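# Slide the cream gift box drawer most of the way out

## Task

Draw the drawer of the cream gift box outward until it sticks out roughly 70 percent of the box's length, with the box still resting flat on the table and nothing else disturbed.

## Robot and tools

Robot: two arms, left_arm (a left hand) and right_arm (a right hand). Calibrated base positions in the scene frame: left_arm (-0.023, +0.355, +0.002) m, right_arm (+0.017, -0.231, +0.048) m, each turned only slightly about z. A camera stand is fixed behind the arms. Loose objects may occasionally get a small nudge from outside.

Scene frame: origin at table-top height, halfway between the nominal bases; +x points out over the table, +z up, +y toward the left_arm side. Image left and right do not follow these names.

Hand point: a spot 0.05 m in front of the palm and 0.15 m along the fingers from the wrist face. Its +z runs along straight fingers, +y out of the palm, +x across the palm away from the thumb on the right hand (toward the thumb on the left hand). Straight fingertips reach 0.06 to 0.07 m past the point and sit 0.06 m behind it (-y). A wrist bracket on the little-finger side can strike things. The arm tracks commands loosely: at rest it may sit 1 to 5 cm off, usually low, without touching anything. Each control step the commanded orientation is clipped to within 40 degrees of the measured one.

Row layout (28 numbers, each -1 to 1, both arms always present): left dx, dy, dz, rx, ry, rz; left little, ring, middle, index, thumb_bend, thumb_turn, force_limit, speed; then the same 14 for the right arm. The six pose numbers are an offset, not a pose: they are measured along that arm's current Hand target axes from the Hand target held when the action (or move) begins. 1.0 equals 0.6 m of travel or 180 degrees; rx, ry, rz form one rotation vector. All-zero pose numbers re-request the current Hand target. Finger numbers: +1 open/straight, -1 closed; thumb_turn -1 places the thumb opposite the fingers, +1 beside the palm. force_limit maps -1..+1 to about 0..10 N (thumb motors 0..15 N); speed rises to full at +0.48. Fingers have no 'unchanged' value: to keep a hand as is, resend the eight numbers of its last executed row (or, if none yet, its hand_measured plus hand_force_limit and hand_speed). With the thumb turned in, the hand can enclose items 0.035 to 0.065 m thick, or a handle down to 0.025 m. Close slowly (speed -0.94 or below) for a soft grip.

Tools:
- execute_actions(actions, cameras): actions is a list of actions; each action is up to 15 rows (one per 1/30 s step), the last row held to fill 15 steps. Every row in an action counts from that action's starting Hand target. Images come back only when actions is empty or cameras names them.
- move(target, speed, blend, blocking, cameras): target is one 28-number row or a list of up to 15 rows, all offsets from the same starting Hand targets (not chained). speed is the top path speed in m/s, 0.002 to 4.3, default 0.25 (turn rate up to twice that in rad/s), one value or one per target. blend in metres rounds corners; 0 stops at each. Paths are straight, end together, last at least 0.5 s and are cut off after 10 s. blocking=false returns after about 0.5 s while motion continues. Moves do not avoid obstacles or the other arm; keep paths away from an arm's own base.
- wait(seconds 0 to 10): lets time pass with last commands held.
- stop(): brakes a running move.
- zoom_image(camera, region): camera is cam_high, cam_left_wrist or cam_right_wrist; region [x0, y0, x1, y1] in pixels of the latest 896x504 image, at most 504 per side.
- show_instructions(): shows the reference pages (a five-finger left hand page is among them).
- finished_scene(scene=1): ends the scene for good.

Results: end_effector_position (m) and end_effector_quat_wxyz in the scene frame; 'Hand target' is the last commanded pose after clipping and is the base for the next offsets. Per hand, hand_measured, hand_stopped_by (moving, target, force, stalled, fault) and hand_load_n (positive = finger pushed open) follow motor order. A lost grip shows as load near 0. Joint torques include arm weight. A move adds a 'move:' line: done, off_target, moving, held or fault, with limits=paced (pose clipped) or limits=held (steps withheld). MOTOR HOT appears near 85 C; at 100 C that arm goes limp for 30 to 60 s.

Cameras: cam_high is fixed above and behind; the wrist cameras ride on each hand and may lag while moving. Calibrations are given but can be off by several millimetres.

Avoid: letting the box or anything drop off the table, slamming or hitting fixed or heavy items, fast contact, pressing far past a contact, heavy loads on fingers, and any contact between the two arms or one hand closing on the other. Near-straight arms overshoot; hold stretched poses briefly to limit heating. To release a push, command the target back behind the hand point.

Each tool is called after "Request:" as name(argument=value, ...) on one line, values as JSON.

Reference images:

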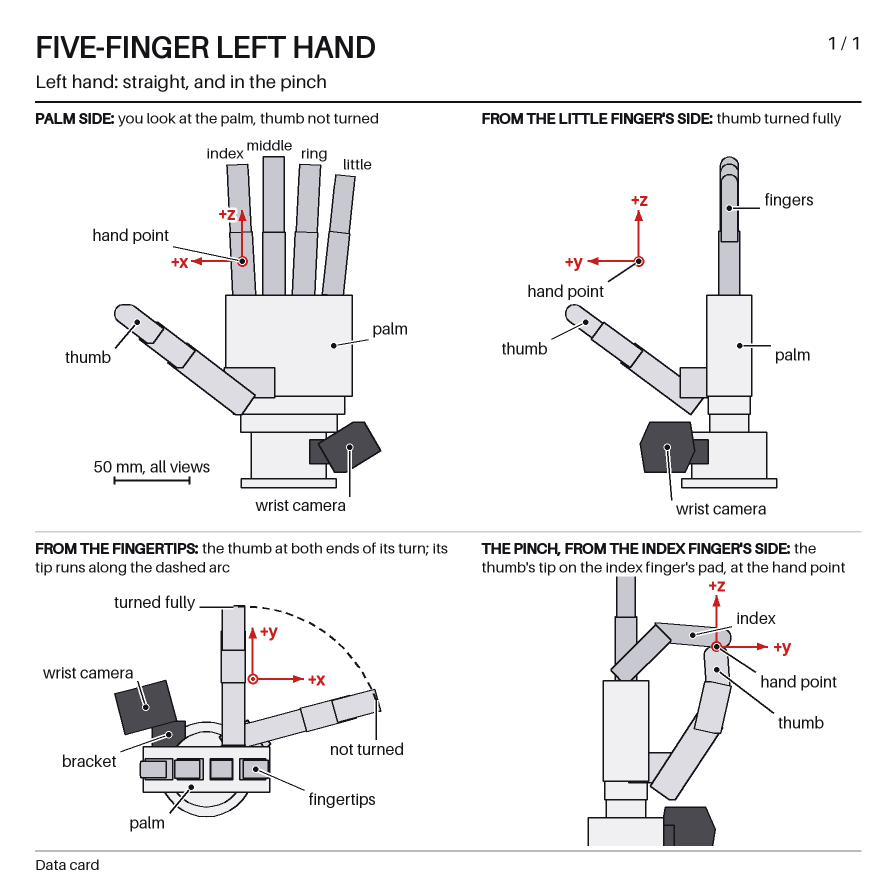

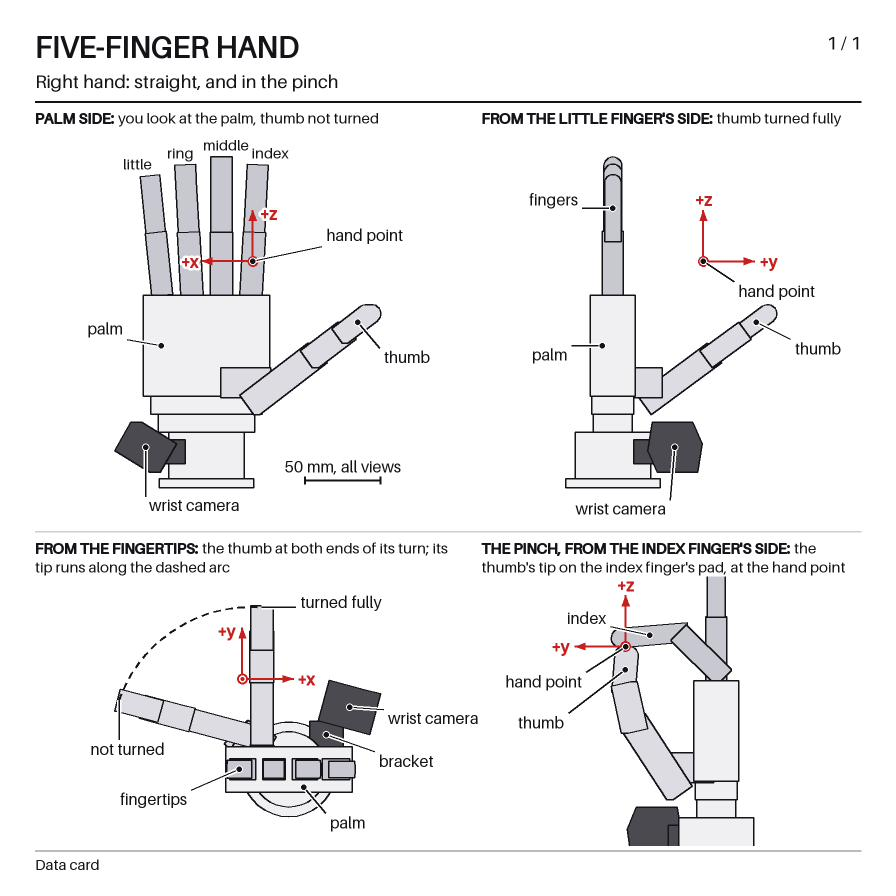

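## Session

Request:
execute_actions(actions=[])

Scene clock: 0.00 s.
left_arm: end_effector_position=(+0.4295, -0.0835, +0.2339) hand_measured=(+1.000, +1.000, +1.000, +1.000, +1.000, +1.000) hand_load_n=(+0.0, +0.0, +0.0, +0.0, +0.0, +0.0) hand_stopped_by=(target, target, target, target, target, target) hand_force_limit=0.00 hand_speed=-0.80 end_effector_quat_wxyz=(-0.174, -0.330, +0.658, -0.654) | right_arm: end_effector_position=(+0.2972, -0.1785, +0.2879) hand_measured=(+1.000, +1.000, +1.000, +1.000, +1.000, +1.000) hand_load_n=(+0.0, +0.0, +0.0, +0.0, +0.0, +0.0) hand_stopped_by=(target, target, target, target, target, target) hand_force_limit=0.00 hand_speed=-0.80 end_effector_quat_wxyz=(-0.255, +0.587, -0.537, +0.549)
Joint positions: left_arm=[-0.463 1.71 1.118 0.459 0.898 -0.621] | right_arm=[0.747 0.437 0.539 -0.582 0.956 0.007]
Joint velocities: within noise
Joint torques (N m): no reading
Heat: left arm: hottest wrist pitch 32 °C; right arm: hottest waist 35 °C.
Hand target: left_arm +0.4345, -0.0860, +0.2412; -0.170, -0.323, +0.656, -0.660 | right_arm +0.3004, -0.1759, +0.3061; -0.269, +0.576, -0.540, +0.551

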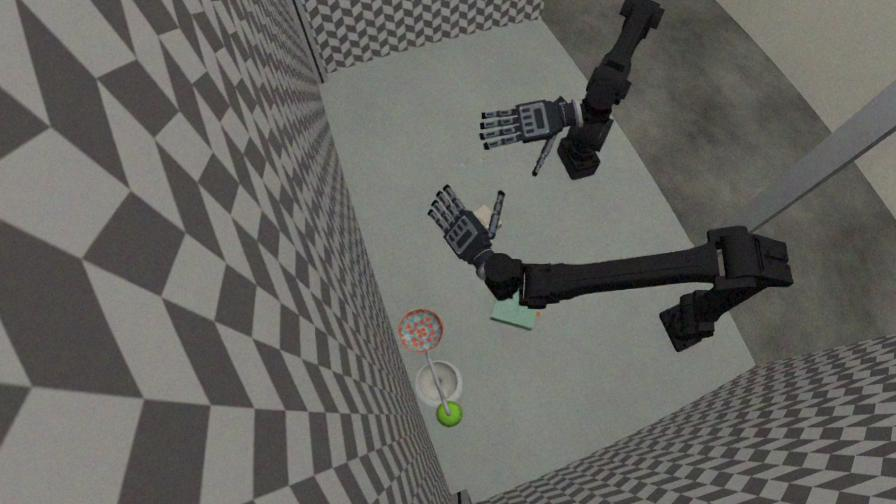

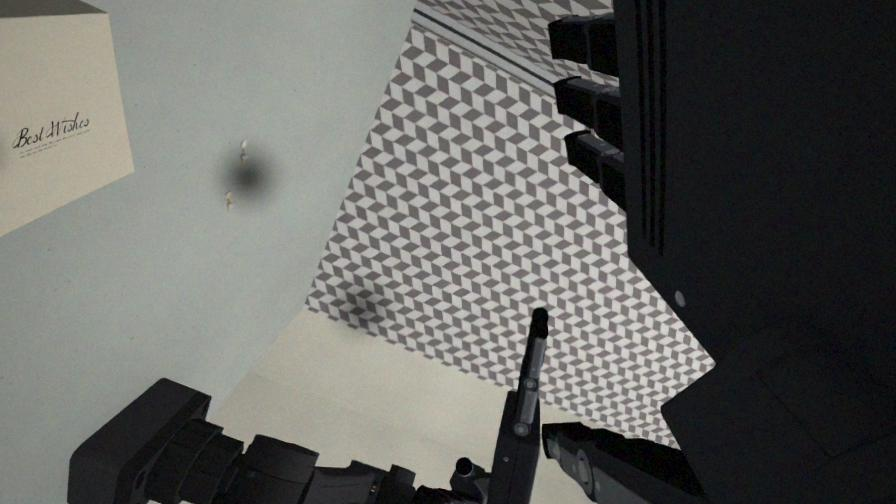

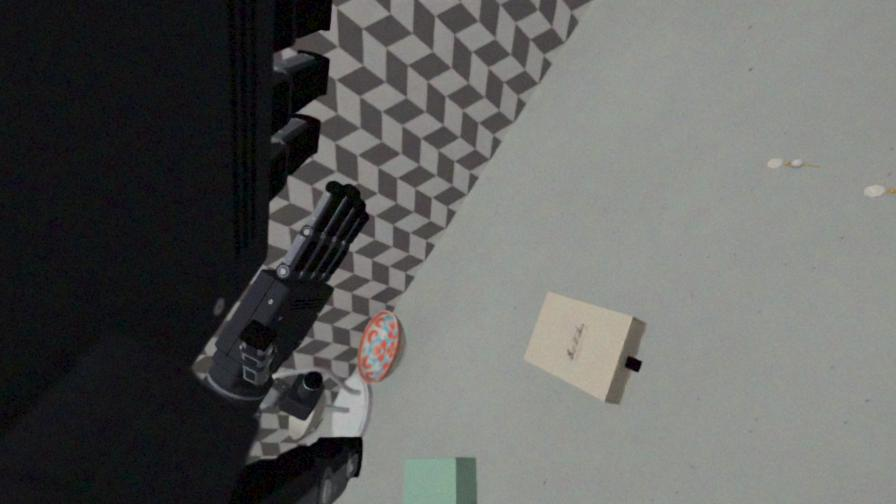

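Request:
zoom_image(camera="cam_right_wrist", region=[480, 250, 720, 450])

Request:
zoom_image(camera="cam_high", region=[380, 80, 680, 440])

Request:
zoom_image(camera="cam_left_wrist", region=[0, 0, 320, 280])

Scaled by 2.100.

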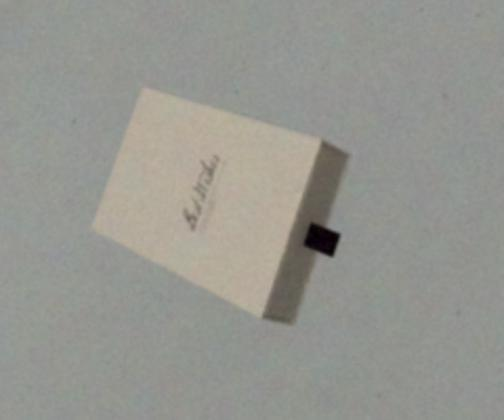

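Scaled by 1.400.

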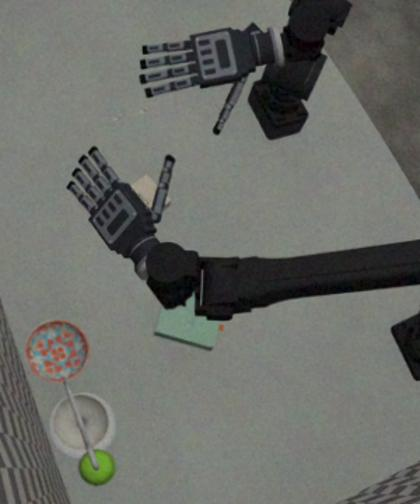

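Scaled by 1.575.

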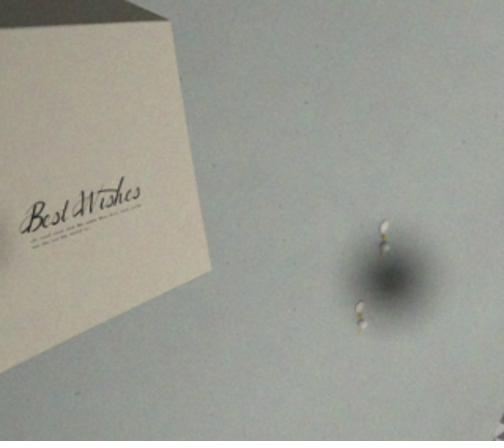

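Request:
zoom_image(camera="cam_right_wrist", region=[590, 300, 670, 420])

Scaled by 4.200.

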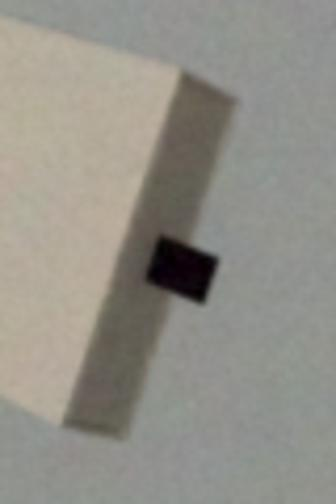

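Request:
move(target=[-0.008,-0.105,-0.365,0,0,0, 1,1,1,1,1,1,0,-0.8, -0.141,0.161,0.090,-0.1551,0.2417,0.2279, 1,1,1,0,0,-0.6,-0.5,0.2], cameras=["all"])

Scene clock: 129.33 s.
left_arm: end_effector_position=(+0.4314, +0.1332, +0.2899) hand_measured=(+1.000, +1.000, +1.000, +1.000, +1.000, +1.000) hand_load_n=(+0.0, +0.0, +0.0, +0.0, +0.0, +0.0) hand_stopped_by=(target, target, target, target, target, target) hand_force_limit=0.00 hand_speed=-0.80 end_effector_quat_wxyz=(-0.181, -0.335, +0.652, -0.655) | right_arm: end_effector_position=(+0.3195, -0.1486, +0.1607) hand_measured=(+1.000, +1.000, +1.000, +0.000, +0.000, -0.600) hand_load_n=(+0.0, +0.0, +0.0, +0.0, +0.0, +0.0) hand_stopped_by=(target, target, target, target, target, target) hand_force_limit=-0.50 hand_speed=0.20 end_effector_quat_wxyz=(+0.071, -0.182, +0.866, -0.461)
Joint positions: left_arm=[-0.042 1.499 1.053 0.148 1.311 -0.454] | right_arm=[0.73 1.313 0.842 -1.537 0.897 2.056]
Joint torques (N m): left_arm=[0.15 -14.62 8.51 1.31 0.42 0.01] | right_arm=[-1.61 -3.49 10.24 -0.98 0.52 0.16]
Heat: left arm: hottest elbow 36 °C; right arm: hottest elbow 42 °C.
Hand target: left_arm +0.4344, +0.1339, +0.3014; -0.170, -0.323, +0.656, -0.660 | right_arm +0.3351, -0.1396, +0.1762; +0.086, -0.164, +0.872, -0.453
Off the commanded pose: left_arm 0.012 m, 2 deg | right_arm 0.024 m, 3 deg.
move: off_target (left_arm, right_arm)
camera_calibration:
cam_left_wrist: T_world_to_cam=[[0.40924, 0.0108877, 0.912362, -0.435656], [-0.858429, 0.343478, 0.38095, 0.208573], [-0.309229, -0.939098, 0.149911, 0.329056], [0, 0, 0, 1]] pos_world=[0.459086, 0.242118, 0.268691]
cam_right_wrist: T_world_to_cam=[[-0.510958, 0.382107, -0.77001, 0.343093], [0.496731, 0.86232, 0.0982965, -0.055963], [0.701555, -0.332263, -0.630414, -0.0540781], [0, 0, 0, 1]] pos_world=[0.241044, -0.100808, 0.235595]

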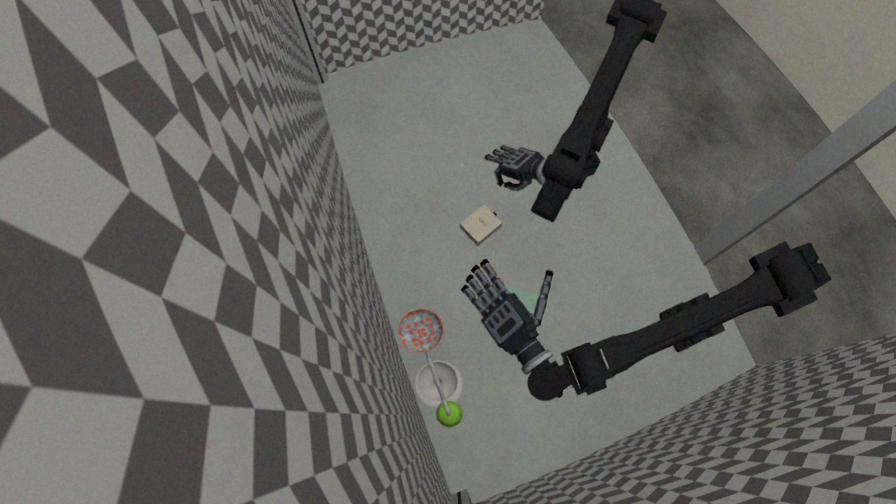

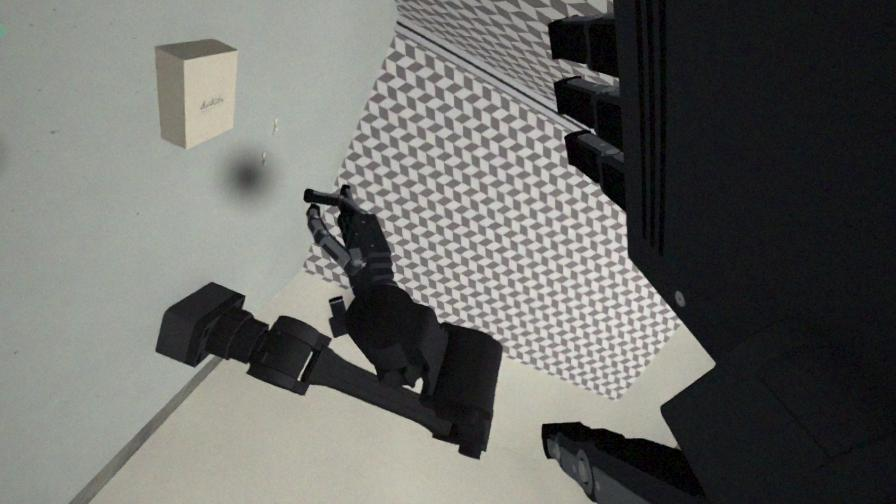

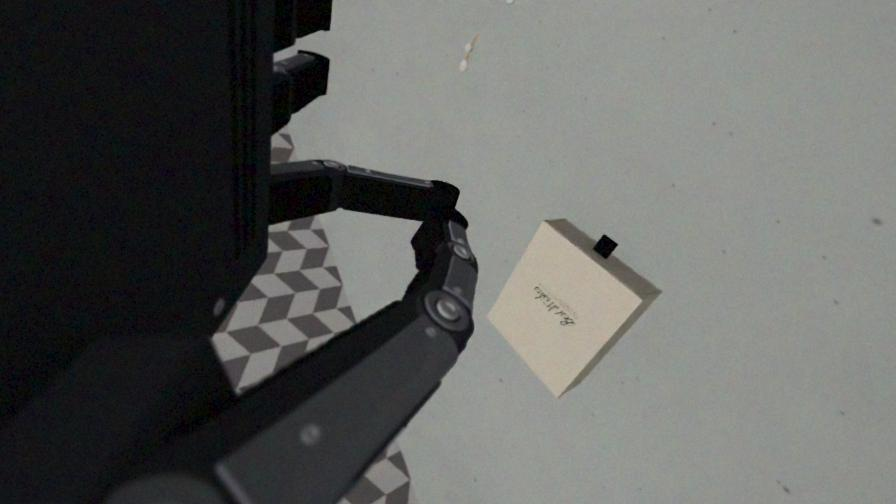

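Request:
zoom_image(camera="cam_right_wrist", region=[400, 140, 680, 420])

Request:
zoom_image(camera="cam_left_wrist", region=[120, 10, 280, 170])

Request:
zoom_image(camera="cam_high", region=[430, 130, 580, 280])

Scaled by 1.800.

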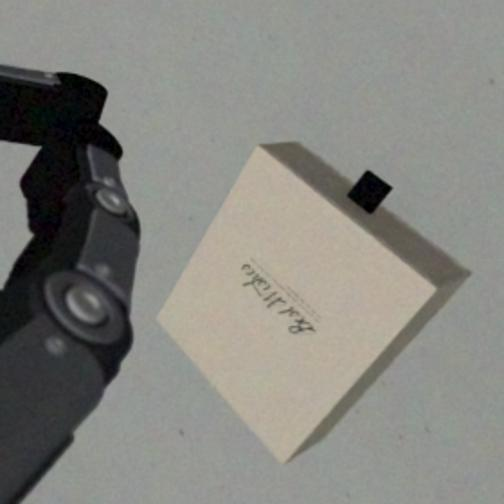

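Scaled by 3.150.

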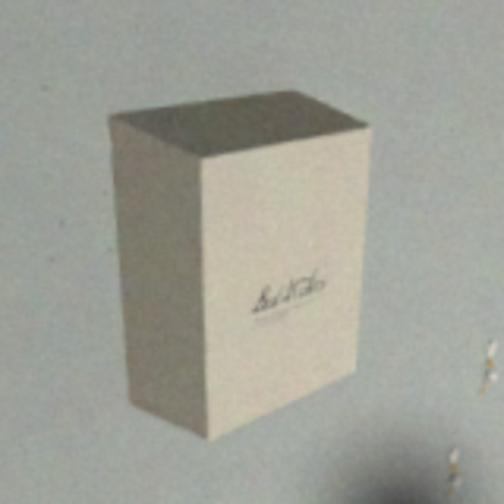

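Scaled by 3.360.

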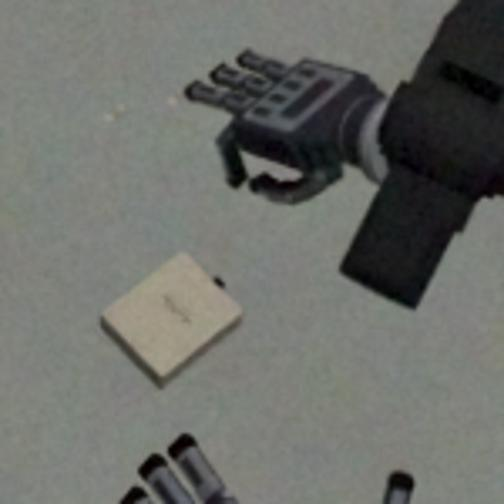

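Request:
move(target=[0,0,0,0,0,0, 1,1,1,1,1,1,0,-0.8, -0.0502,0.1103,0.1437,0,0,0, 1,1,1,0.1,0.1,-0.6,-0.5,0.2], cameras=["cam_right_wrist"], speed=0.15)

Scene clock: 184.30 s.
left_arm: end_effector_position=(+0.4314, +0.1332, +0.2898) hand_measured=(+1.000, +1.000, +1.000, +1.000, +1.000, +1.000) hand_load_n=(+0.0, +0.0, -0.5, +0.0, +0.0, +0.0) hand_stopped_by=(target, target, target, target, target, target) hand_force_limit=0.00 hand_speed=-0.80 end_effector_quat_wxyz=(-0.180, -0.335, +0.653, -0.656) | right_arm: end_effector_position=(+0.3746, -0.1564, +0.0729) hand_measured=(+1.000, +1.000, +1.000, +0.100, +0.100, -0.600) hand_load_n=(+0.0, +0.0, -0.5, +0.0, +0.0, +0.0) hand_stopped_by=(target, target, target, target, target, target) hand_force_limit=-0.50 hand_speed=0.20 end_effector_quat_wxyz=(+0.087, -0.162, +0.872, -0.453)
Joint positions: left_arm=[-0.042 1.499 1.053 0.148 1.311 -0.454] | right_arm=[0.61 1.519 0.789 -1.108 0.933 1.906]
Joint torques (N m): left_arm=[0.26 -14.62 8.42 1.33 0.43 0] | right_arm=[-1.73 -6.3 5.12 0.35 0.7 -0.18]
Heat: left arm: hottest elbow 35 °C; right arm: hottest elbow 41 °C.
Hand target: left_arm +0.4343, +0.1339, +0.3014; -0.170, -0.323, +0.656, -0.660 | right_arm +0.3753, -0.1590, +0.0726; +0.086, -0.164, +0.872, -0.453
Off the commanded pose: left_arm 0.012 m, 2 deg | right_arm 0.003 m, 0 deg.
move: off_target (left_arm)
camera_calibration:
cam_right_wrist: T_world_to_cam=[[-0.469731, 0.413825, -0.779809, 0.296878], [0.510616, 0.847935, 0.1424, -0.0787247], [0.720156, -0.331294, -0.609607, -0.158971], [0, 0, 0, 1]] pos_world=[0.294135, -0.108768, 0.145809]
Images, in order (width x height): cam_right_wrist 896x504.

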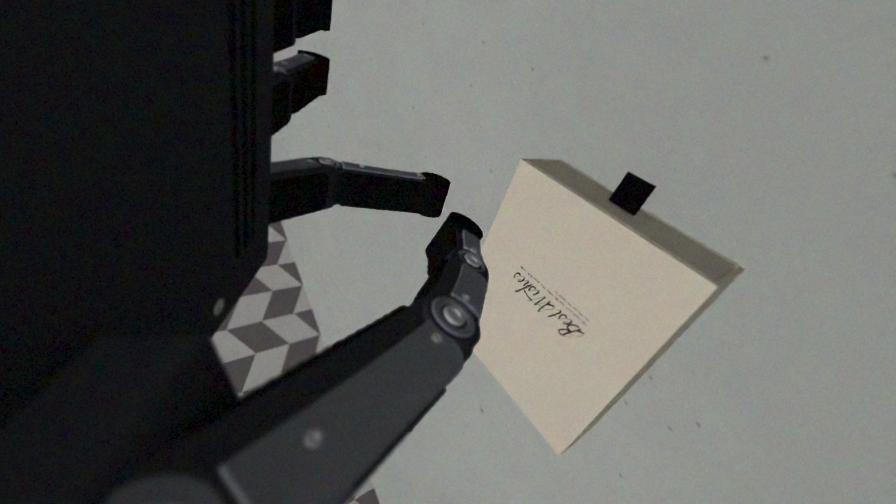

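Request:
move(target=[0,0,0,0,0,0, 1,1,1,1,1,1,0,-0.8, 0.0402,0.0198,0.0173,0,0,0, 1,1,1,0.1,0.1,-0.6,-0.5,0.2], cameras=["cam_right_wrist"], speed=0.1)

Request:
zoom_image(camera="cam_right_wrist", region=[400, 100, 700, 300])

Scene clock: 195.30 s.
left_arm: end_effector_position=(+0.4314, +0.1332, +0.2898) hand_measured=(+1.000, +1.000, +1.000, +1.000, +1.000, +1.000) hand_load_n=(-0.5, -0.5, +0.0, +0.0, +0.0, -0.5) hand_stopped_by=(target, target, target, target, target, target) hand_force_limit=0.00 hand_speed=-0.80 end_effector_quat_wxyz=(-0.180, -0.335, +0.653, -0.656) | right_arm: end_effector_position=(+0.3516, -0.1710, +0.0545) hand_measured=(+1.000, +1.000, +1.000, +0.100, +0.100, -0.600) hand_load_n=(+0.0, +0.0, +0.0, +0.0, +0.0, +0.0) hand_stopped_by=(target, target, target, target, target, target) hand_force_limit=-0.50 hand_speed=0.20 end_effector_quat_wxyz=(+0.078, -0.167, +0.870, -0.457)
Joint positions: left_arm=[-0.042 1.499 1.053 0.148 1.311 -0.454] | right_arm=[0.61 1.509 0.709 -1.059 0.933 1.905]
Joint torques (N m): left_arm=[-0.21 -14.27 8.5 1.33 0.4 0.04] | right_arm=[-0.73 -6.59 4.97 0.28 0.57 0.03]
Heat: left arm: hottest elbow 35 °C; right arm: hottest elbow 39 °C.
Hand target: left_arm +0.4343, +0.1339, +0.3014; -0.170, -0.323, +0.656, -0.660 | right_arm +0.3534, -0.1694, +0.0569; +0.086, -0.164, +0.872, -0.453
Off the commanded pose: left_arm 0.012 m, 2 deg | right_arm 0.003 m, 1 deg.
move: off_target (left_arm)
camera_calibration:
cam_right_wrist: T_world_to_cam=[[-0.483908, 0.404816, -0.775859, 0.280952], [0.512627, 0.849669, 0.123599, -0.0513658], [0.709258, -0.337915, -0.618681, -0.155302], [0, 0, 0, 1]] pos_world=[0.272436, -0.122569, 0.128246]
Images, in order (width x height): cam_right_wrist 896x504.

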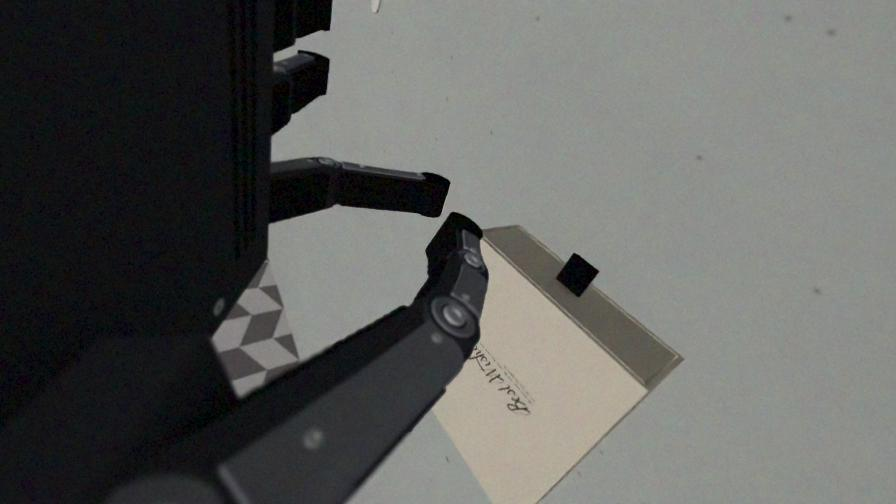

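Scaled by 1.680.

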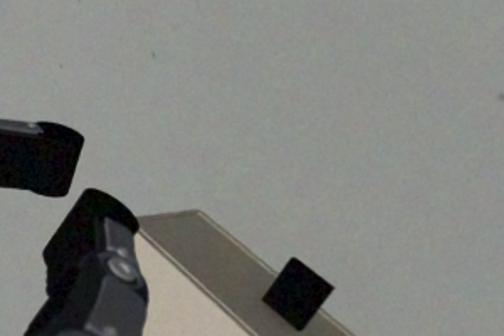

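Request:
move(target=[0,0,0,0,0,0, 1,1,1,1,1,1,0,-0.8, -0.0065,0.0477,-0.0053,0,0,0, 1,1,1,0.1,0.1,-0.6,-0.5,0.2], cameras=["cam_right_wrist"], speed=0.1)

Request:
zoom_image(camera="cam_right_wrist", region=[380, 120, 620, 340])

Scene clock: 231.27 s.
left_arm: end_effector_position=(+0.4314, +0.1332, +0.2898) hand_measured=(+1.000, +1.000, +1.000, +1.000, +1.000, +1.000) hand_load_n=(+0.0, +0.0, +0.0, +0.0, +0.0, +0.0) hand_stopped_by=(target, target, target, target, target, target) hand_force_limit=0.00 hand_speed=-0.80 end_effector_quat_wxyz=(-0.180, -0.335, +0.653, -0.656) | right_arm: end_effector_position=(+0.3427, -0.1578, +0.0333) hand_measured=(+1.000, +1.000, +1.000, +0.100, +0.100, -0.600) hand_load_n=(+0.0, +0.0, +0.0, +0.0, +0.0, +0.0) hand_stopped_by=(target, target, target, target, target, target) hand_force_limit=-0.50 hand_speed=0.20 end_effector_quat_wxyz=(+0.072, -0.173, +0.869, -0.458)
Joint positions: left_arm=[-0.042 1.499 1.053 0.148 1.311 -0.454] | right_arm=[0.659 1.58 0.709 -1.059 0.916 1.973]
Joint torques (N m): left_arm=[0.21 -14.74 8.5 1.35 0.4 0.01] | right_arm=[0.09 -5.07 5.53 0.23 0.61 0.16]
Heat: left arm: hottest elbow 35 °C; right arm: hottest elbow 37 °C.
Hand target: left_arm +0.4343, +0.1339, +0.3014; -0.170, -0.323, +0.656, -0.660 | right_arm +0.3502, -0.1501, +0.0353; +0.086, -0.164, +0.872, -0.453
Off the commanded pose: left_arm 0.012 m, 2 deg | right_arm 0.011 m, 2 deg.
move: off_target (left_arm, right_arm)
camera_calibration:
cam_right_wrist: T_world_to_cam=[[-0.497832, 0.397702, -0.770711, 0.258324], [0.51051, 0.85277, 0.110288, -0.0537182], [0.701101, -0.338551, -0.627567, -0.154631], [0, 0, 0, 1]] pos_world=[0.264438, -0.109277, 0.107976]
Images, in order (width x height): cam_right_wrist 896x504.

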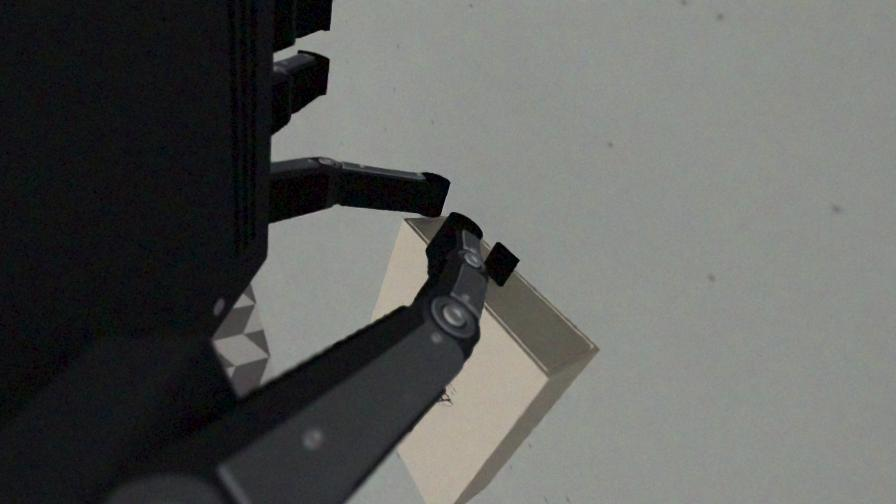

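Scaled by 2.100.

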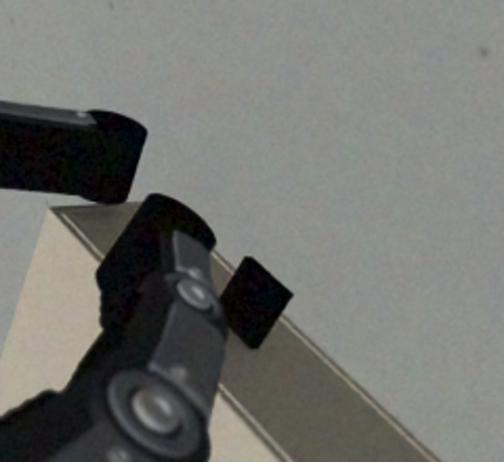

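Request:
move(target=[0,0,0,0,0,0, 1,1,1,1,1,1,0,-0.8, -0.0049,0.0198,-0.0027,0,0,0, 1,1,1,0.1,0.1,-0.6,-0.5,0.2], cameras=["cam_right_wrist"], speed=0.05)

Request:
zoom_image(camera="cam_right_wrist", region=[380, 120, 620, 340])

Scene clock: 256.90 s.
left_arm: end_effector_position=(+0.4314, +0.1332, +0.2898) hand_measured=(+1.000, +1.000, +1.000, +1.000, +1.000, +1.000) hand_load_n=(+0.0, +0.0, +0.0, +0.0, +0.0, +0.0) hand_stopped_by=(target, target, target, target, target, target) hand_force_limit=0.00 hand_speed=-0.80 end_effector_quat_wxyz=(-0.180, -0.335, +0.653, -0.656) | right_arm: end_effector_position=(+0.3382, -0.1532, +0.0236) hand_measured=(+1.000, +1.000, +1.000, +0.100, +0.100, -0.600) hand_load_n=(+0.0, +0.0, +0.0, +0.0, +0.0, +0.0) hand_stopped_by=(target, target, target, target, target, target) hand_force_limit=-0.50 hand_speed=0.20 end_effector_quat_wxyz=(+0.069, -0.173, +0.868, -0.460)
Joint positions: left_arm=[-0.042 1.499 1.053 0.148 1.311 -0.454] | right_arm=[0.68 1.615 0.709 -1.059 0.909 2.008]
Joint torques (N m): left_arm=[0.21 -14.39 8.58 1.33 0.39 0] | right_arm=[0.62 -6.24 5.85 0.16 0.57 0.18]
Heat: left arm: hottest elbow 35 °C; right arm: hottest elbow 36 °C.
Hand target: left_arm +0.4343, +0.1339, +0.3014; -0.170, -0.323, +0.656, -0.660 | right_arm +0.3500, -0.1414, +0.0265; +0.086, -0.164, +0.872, -0.453
Off the commanded pose: left_arm 0.012 m, 2 deg | right_arm 0.017 m, 2 deg.
move: off_target (left_arm, right_arm)
camera_calibration:
cam_right_wrist: T_world_to_cam=[[-0.501297, 0.394138, -0.770296, 0.247403], [0.511932, 0.852805, 0.103198, -0.054639], [0.697586, -0.342607, -0.629281, -0.155456], [0, 0, 0, 1]] pos_world=[0.260438, -0.104175, 0.0983871]
Images, in order (width x height): cam_right_wrist 896x504.

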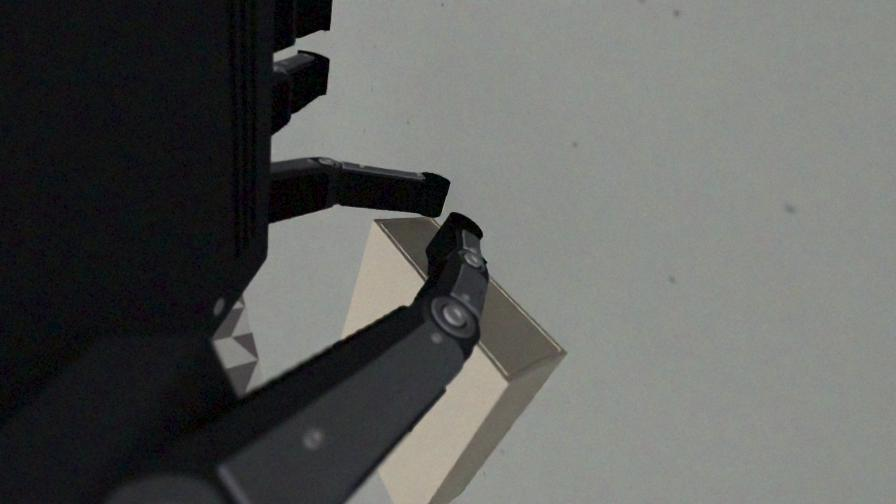

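Scaled by 2.100.

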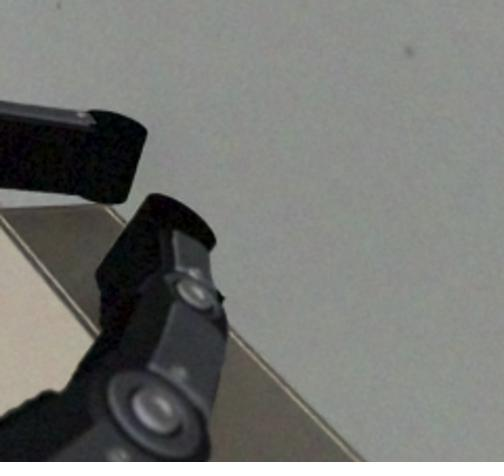

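Request:
move(target=[0,0,0,0,0,0, 1,1,1,1,1,1,0,-0.8, 0.0025,-0.04,-0.0093,0.0556,0,0, 1,1,1,0.0,0.1,-0.6,-0.5,0.2], cameras=["cam_right_wrist"], speed=0.15)

Request:
zoom_image(camera="cam_right_wrist", region=[380, 120, 700, 400])

Scene clock: 282.73 s.
left_arm: end_effector_position=(+0.4314, +0.1332, +0.2898) hand_measured=(+1.000, +1.000, +1.000, +1.000, +1.000, +1.000) hand_load_n=(+0.0, -0.5, +0.0, +0.0, +0.0, +0.0) hand_stopped_by=(target, target, target, target, target, target) hand_force_limit=0.00 hand_speed=-0.80 end_effector_quat_wxyz=(-0.180, -0.335, +0.653, -0.656) | right_arm: end_effector_position=(+0.3385, -0.1649, +0.0394) hand_measured=(+1.000, +1.000, +1.000, +0.000, +0.100, -0.600) hand_load_n=(+0.0, +0.0, +0.0, +0.0, +0.0, +0.0) hand_stopped_by=(target, target, target, target, target, target) hand_force_limit=-0.50 hand_speed=0.20 end_effector_quat_wxyz=(+0.085, -0.187, +0.832, -0.515)
Joint positions: left_arm=[-0.042 1.499 1.053 0.148 1.311 -0.454] | right_arm=[0.712 1.632 0.709 -1.152 1.025 2.086]
Joint torques (N m): left_arm=[0.38 -14.27 8.53 1.39 0.4 0] | right_arm=[-0.56 -5.95 6.75 -1.07 0.62 0.16]
Heat: left arm: hottest elbow 35 °C; right arm: hottest elbow 36 °C.
Hand target: left_arm +0.4343, +0.1339, +0.3014; -0.170, -0.323, +0.656, -0.660 | right_arm +0.3518, -0.1506, +0.0493; +0.100, -0.156, +0.829, -0.527
Off the commanded pose: left_arm 0.012 m, 2 deg | right_arm 0.022 m, 4 deg.
joint sent to its limit (right arm) — joint 6 (wrist roll), upper limit. The joint targets are off in orientation, not in position.
move: off_target (left_arm, right_arm)
camera_calibration:
cam_right_wrist: T_world_to_cam=[[-0.483843, 0.272105, -0.831778, 0.240676], [0.472846, 0.881047, 0.0131689, -0.0249981], [0.736418, -0.386931, -0.554952, -0.173106], [0, 0, 0, 1]] pos_world=[0.255748, -0.110445, 0.104453]
Images, in order (width x height): cam_right_wrist 896x504.

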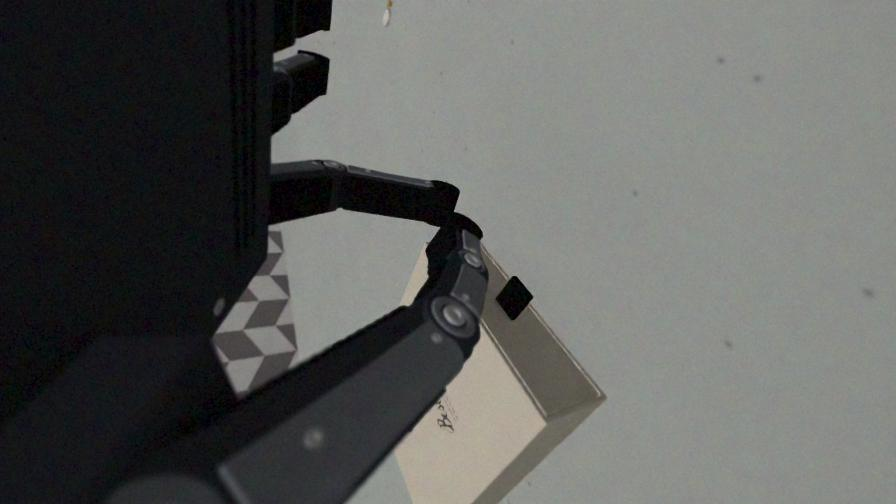

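Scaled by 1.575.

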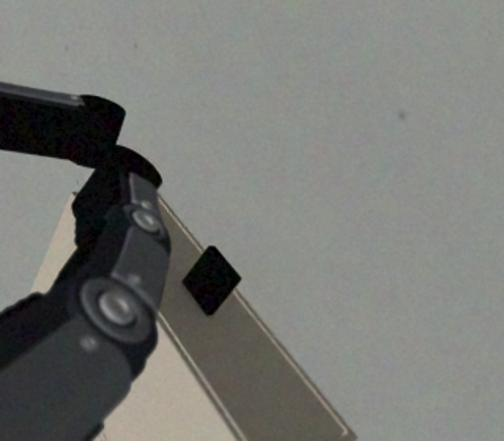

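Request:
move(target=[0,0,0,0,0,0, 1,1,1,1,1,1,0,-0.8, -0.0265,0.0145,-0.017,-0.011,0,-0.02, 1,1,1,0.0,0.1,-0.6,-0.5,0.2], cameras=["cam_right_wrist"], speed=0.1)

Request:
zoom_image(camera="cam_right_wrist", region=[380, 120, 620, 340])

Scene clock: 310.30 s.
left_arm: end_effector_position=(+0.4314, +0.1332, +0.2898) hand_measured=(+1.000, +1.000, +1.000, +1.000, +1.000, +1.000) hand_load_n=(+0.0, +0.0, +0.0, +0.0, +0.0, +0.0) hand_stopped_by=(target, target, target, target, target, target) hand_force_limit=0.00 hand_speed=-0.80 end_effector_quat_wxyz=(-0.180, -0.335, +0.653, -0.656) | right_arm: end_effector_position=(+0.3512, -0.1456, +0.0397) hand_measured=(+1.000, +1.000, +1.000, +0.000, +0.100, -0.600) hand_load_n=(+0.0, +0.0, +0.0, +0.0, +0.0, +0.0) hand_stopped_by=(target, target, target, target, target, target) hand_force_limit=-0.50 hand_speed=0.20 end_effector_quat_wxyz=(+0.069, -0.198, +0.832, -0.514)
Joint positions: left_arm=[-0.042 1.499 1.053 0.148 1.311 -0.454] | right_arm=[0.726 1.685 0.791 -1.213 1.003 2.086]
Joint torques (N m): left_arm=[0.15 -14.21 8.54 1.33 0.42 0.03] | right_arm=[0.85 -6.48 6.72 -1.51 0.49 0.21]
Heat: left arm: hottest elbow 36 °C; right arm: hottest elbow 36 °C.
Hand target: left_arm +0.4343, +0.1339, +0.3014; -0.170, -0.323, +0.656, -0.660 | right_arm +0.3619, -0.1328, +0.0458; +0.081, -0.184, +0.833, -0.516
Off the commanded pose: left_arm 0.012 m, 2 deg | right_arm 0.018 m, 2 deg.
joint sent to its limit (right arm) — joint 6 (wrist roll), upper limit. The joint targets still meet the commanded pose.
move: off_target (left_arm, right_arm)
camera_calibration:
cam_right_wrist: T_world_to_cam=[[-0.515176, 0.26603, -0.814752, 0.251312], [0.470442, 0.882381, -0.00935366, -0.0460272], [0.716434, -0.388112, -0.579734, -0.166979], [0, 0, 0, 1]] pos_world=[0.270753, -0.0910495, 0.107524]
Images, in order (width x height): cam_right_wrist 896x504.

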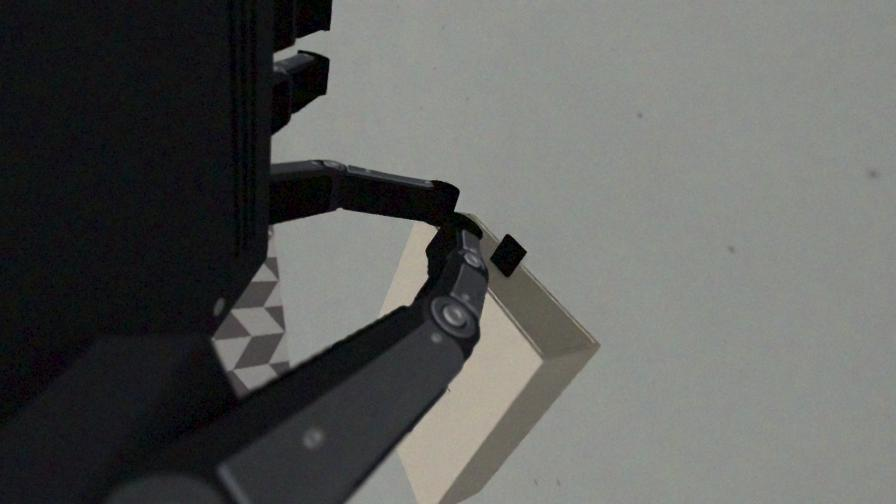

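Scaled by 2.100.

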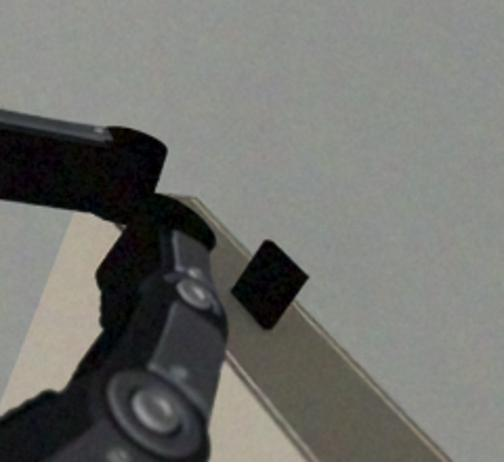

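Request:
wait(seconds=0.1, cameras=["cam_high","cam_left_wrist","cam_right_wrist"])

Request:
zoom_image(camera="cam_high", region=[430, 130, 580, 280])

Request:
zoom_image(camera="cam_left_wrist", region=[120, 10, 280, 170])

Scene clock: 320.60 s.
left_arm: end_effector_position=(+0.4314, +0.1332, +0.2898) hand_measured=(+1.000, +1.000, +1.000, +1.000, +1.000, +1.000) hand_load_n=(+0.0, +0.0, +0.0, +0.0, +0.0, +0.0) hand_stopped_by=(target, target, target, target, target, target) hand_force_limit=0.00 hand_speed=-0.80 end_effector_quat_wxyz=(-0.180, -0.335, +0.653, -0.656) | right_arm: end_effector_position=(+0.3512, -0.1456, +0.0397) hand_measured=(+1.000, +1.000, +1.000, +0.000, +0.100, -0.600) hand_load_n=(+0.0, +0.0, +0.0, +0.0, +0.0, +0.0) hand_stopped_by=(target, target, target, target, target, target) hand_force_limit=-0.50 hand_speed=0.20 end_effector_quat_wxyz=(+0.069, -0.198, +0.832, -0.514)
Joint positions: left_arm=[-0.042 1.499 1.053 0.148 1.311 -0.454] | right_arm=[0.726 1.685 0.791 -1.213 1.003 2.086]
Joint torques (N m): left_arm=[0.09 -14.21 8.47 1.39 0.42 0] | right_arm=[0.73 -6.01 6.94 -1.01 0.45 0.2]
Heat: left arm: hottest elbow 36 °C; right arm: hottest elbow 36 °C.
Hand target: left_arm +0.4343, +0.1339, +0.3014; -0.170, -0.323, +0.656, -0.660 | right_arm +0.3619, -0.1328, +0.0458; +0.081, -0.184, +0.833, -0.516
Off the commanded pose: left_arm 0.012 m, 2 deg | right_arm 0.018 m, 2 deg.
wait: 0.10 s; at rest from the start
camera_calibration:
cam_left_wrist: T_world_to_cam=[[0.408564, 0.0106793, 0.912667, -0.435418], [-0.858681, 0.343482, 0.380377, 0.208927], [-0.309422, -0.939099, 0.149504, 0.329285], [0, 0, 0, 1]] pos_world=[0.459186, 0.242119, 0.268691]
cam_right_wrist: T_world_to_cam=[[-0.515176, 0.26603, -0.814752, 0.251312], [0.470442, 0.882381, -0.00935366, -0.0460272], [0.716434, -0.388112, -0.579734, -0.166979], [0, 0, 0, 1]] pos_world=[0.270753, -0.0910495, 0.107524]

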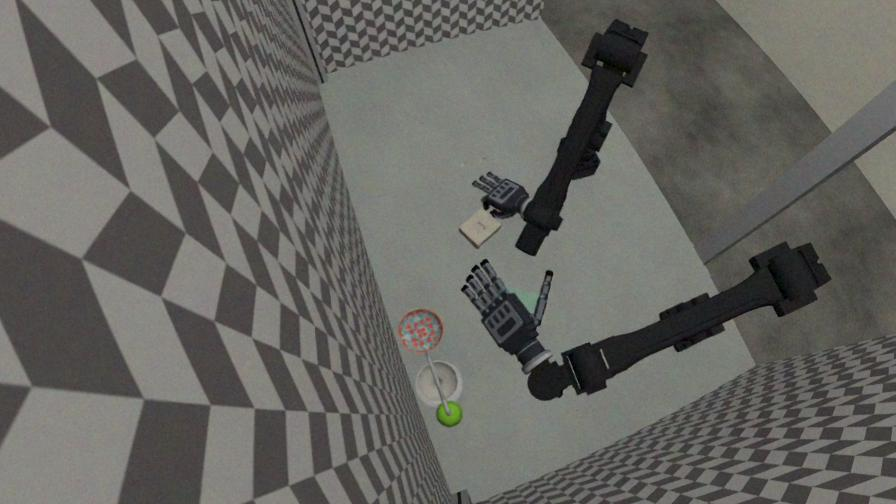

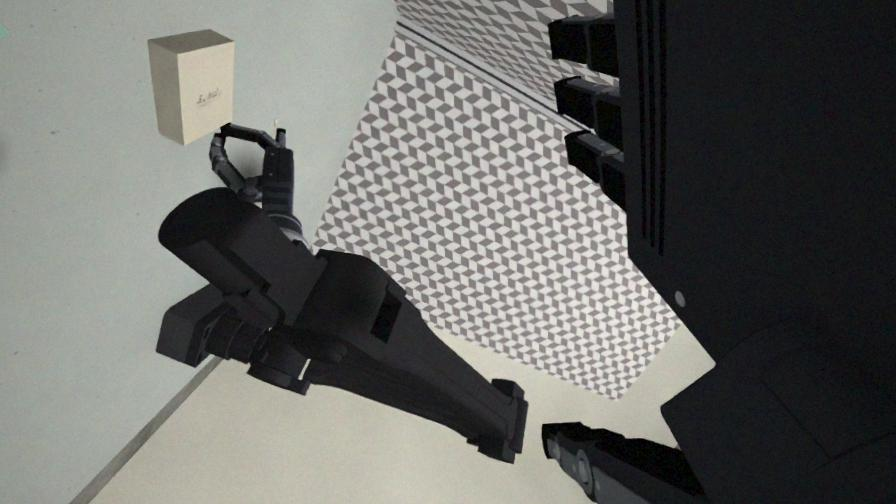

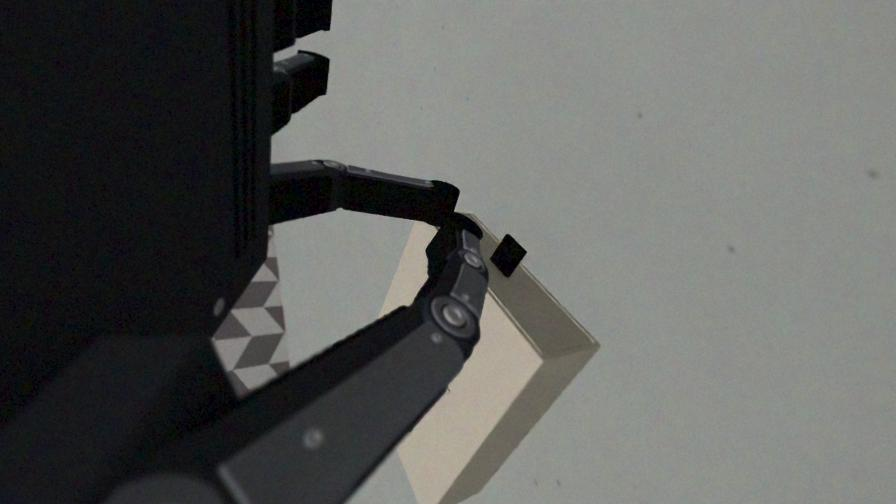

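Scaled by 3.360.

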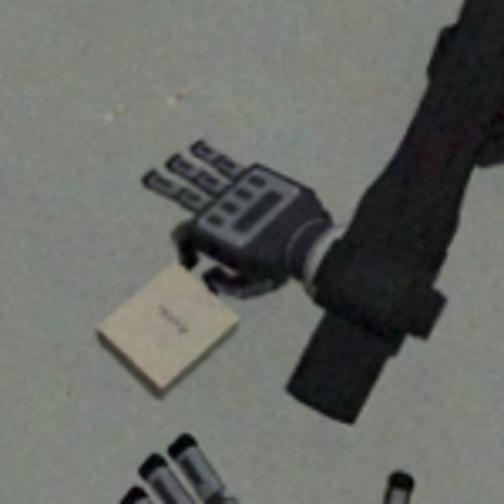

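Scaled by 3.150.

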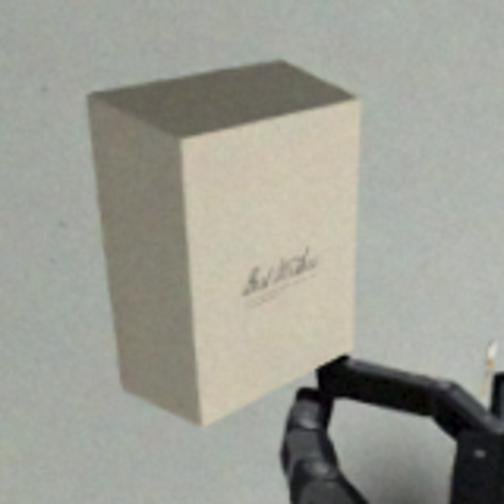

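Request:
move(target=[0,0,0,0,0,0, 1,1,1,1,1,1,0,-0.8, -0.006,0.0237,0,0,0,0, 1,1,1,0.0,0.1,-0.6,-0.5,0.2], cameras=["cam_right_wrist"], speed=0.06)

Request:
zoom_image(camera="cam_right_wrist", region=[380, 120, 620, 340])

Scene clock: 340.73 s.
left_arm: end_effector_position=(+0.4314, +0.1332, +0.2898) hand_measured=(+1.000, +1.000, +1.000, +1.000, +1.000, +1.000) hand_load_n=(+0.0, +0.0, +0.0, +0.0, +0.0, +0.0) hand_stopped_by=(target, target, target, target, target, target) hand_force_limit=0.00 hand_speed=-0.80 end_effector_quat_wxyz=(-0.180, -0.335, +0.653, -0.656) | right_arm: end_effector_position=(+0.3455, -0.1436, +0.0290) hand_measured=(+1.000, +1.000, +1.000, +0.000, +0.100, -0.600) hand_load_n=(+0.0, +0.0, +0.0, +0.0, +0.0, +0.0) hand_stopped_by=(target, target, target, target, target, target) hand_force_limit=-0.50 hand_speed=0.20 end_effector_quat_wxyz=(+0.058, -0.208, +0.829, -0.516)
Joint positions: left_arm=[-0.042 1.499 1.053 0.148 1.311 -0.454] | right_arm=[0.738 1.717 0.791 -1.211 0.993 2.086]
Joint torques (N m): left_arm=[0.15 -14.27 8.47 1.32 0.39 0] | right_arm=[-0.21 -6.65 6.86 -0.06 0.51 0.12]
Heat: left arm: hottest elbow 36 °C; right arm: hottest elbow 36 °C.
Hand target: left_arm +0.4343, +0.1339, +0.3014; -0.170, -0.323, +0.656, -0.660 | right_arm +0.3620, -0.1257, +0.0330; +0.081, -0.184, +0.833, -0.516
Off the commanded pose: left_arm 0.012 m, 2 deg | right_arm 0.025 m, 4 deg.
joint sent to its limit (right arm) — joint 6 (wrist roll), upper limit. The joint targets still meet the commanded pose.
move: off_target (left_arm, right_arm)
camera_calibration:
cam_right_wrist: T_world_to_cam=[[-0.540061, 0.252648, -0.802809, 0.245445], [0.463865, 0.885274, -0.0334482, -0.0417765], [0.702256, -0.390459, -0.595297, -0.163225], [0, 0, 0, 1]] pos_world=[0.266559, -0.0887601, 0.0984807]
Images, in order (width x height): cam_right_wrist 896x504.

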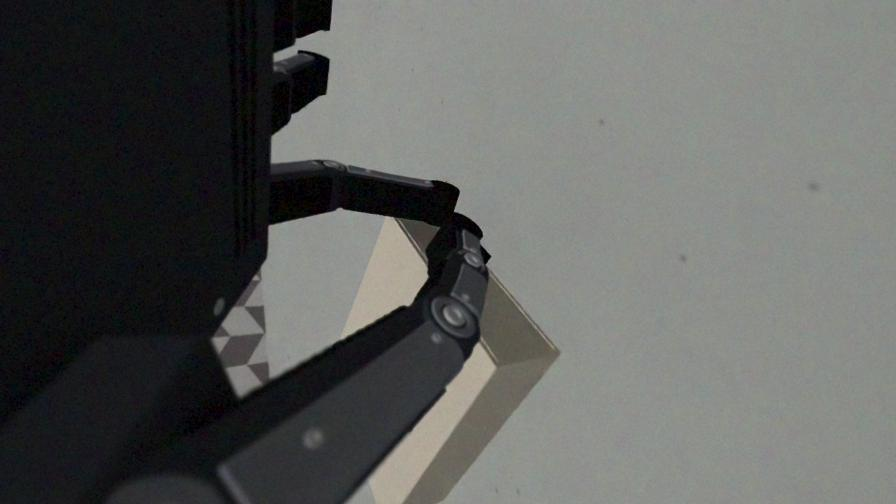

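Scaled by 2.100.

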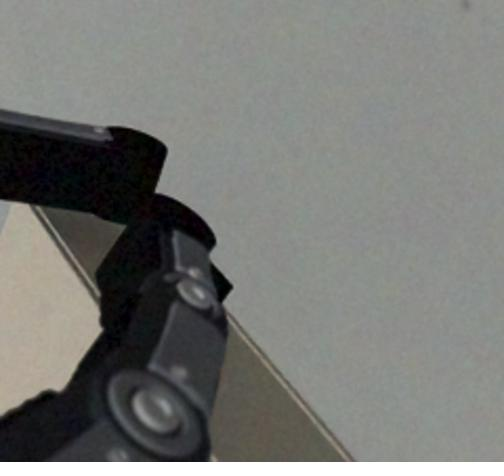

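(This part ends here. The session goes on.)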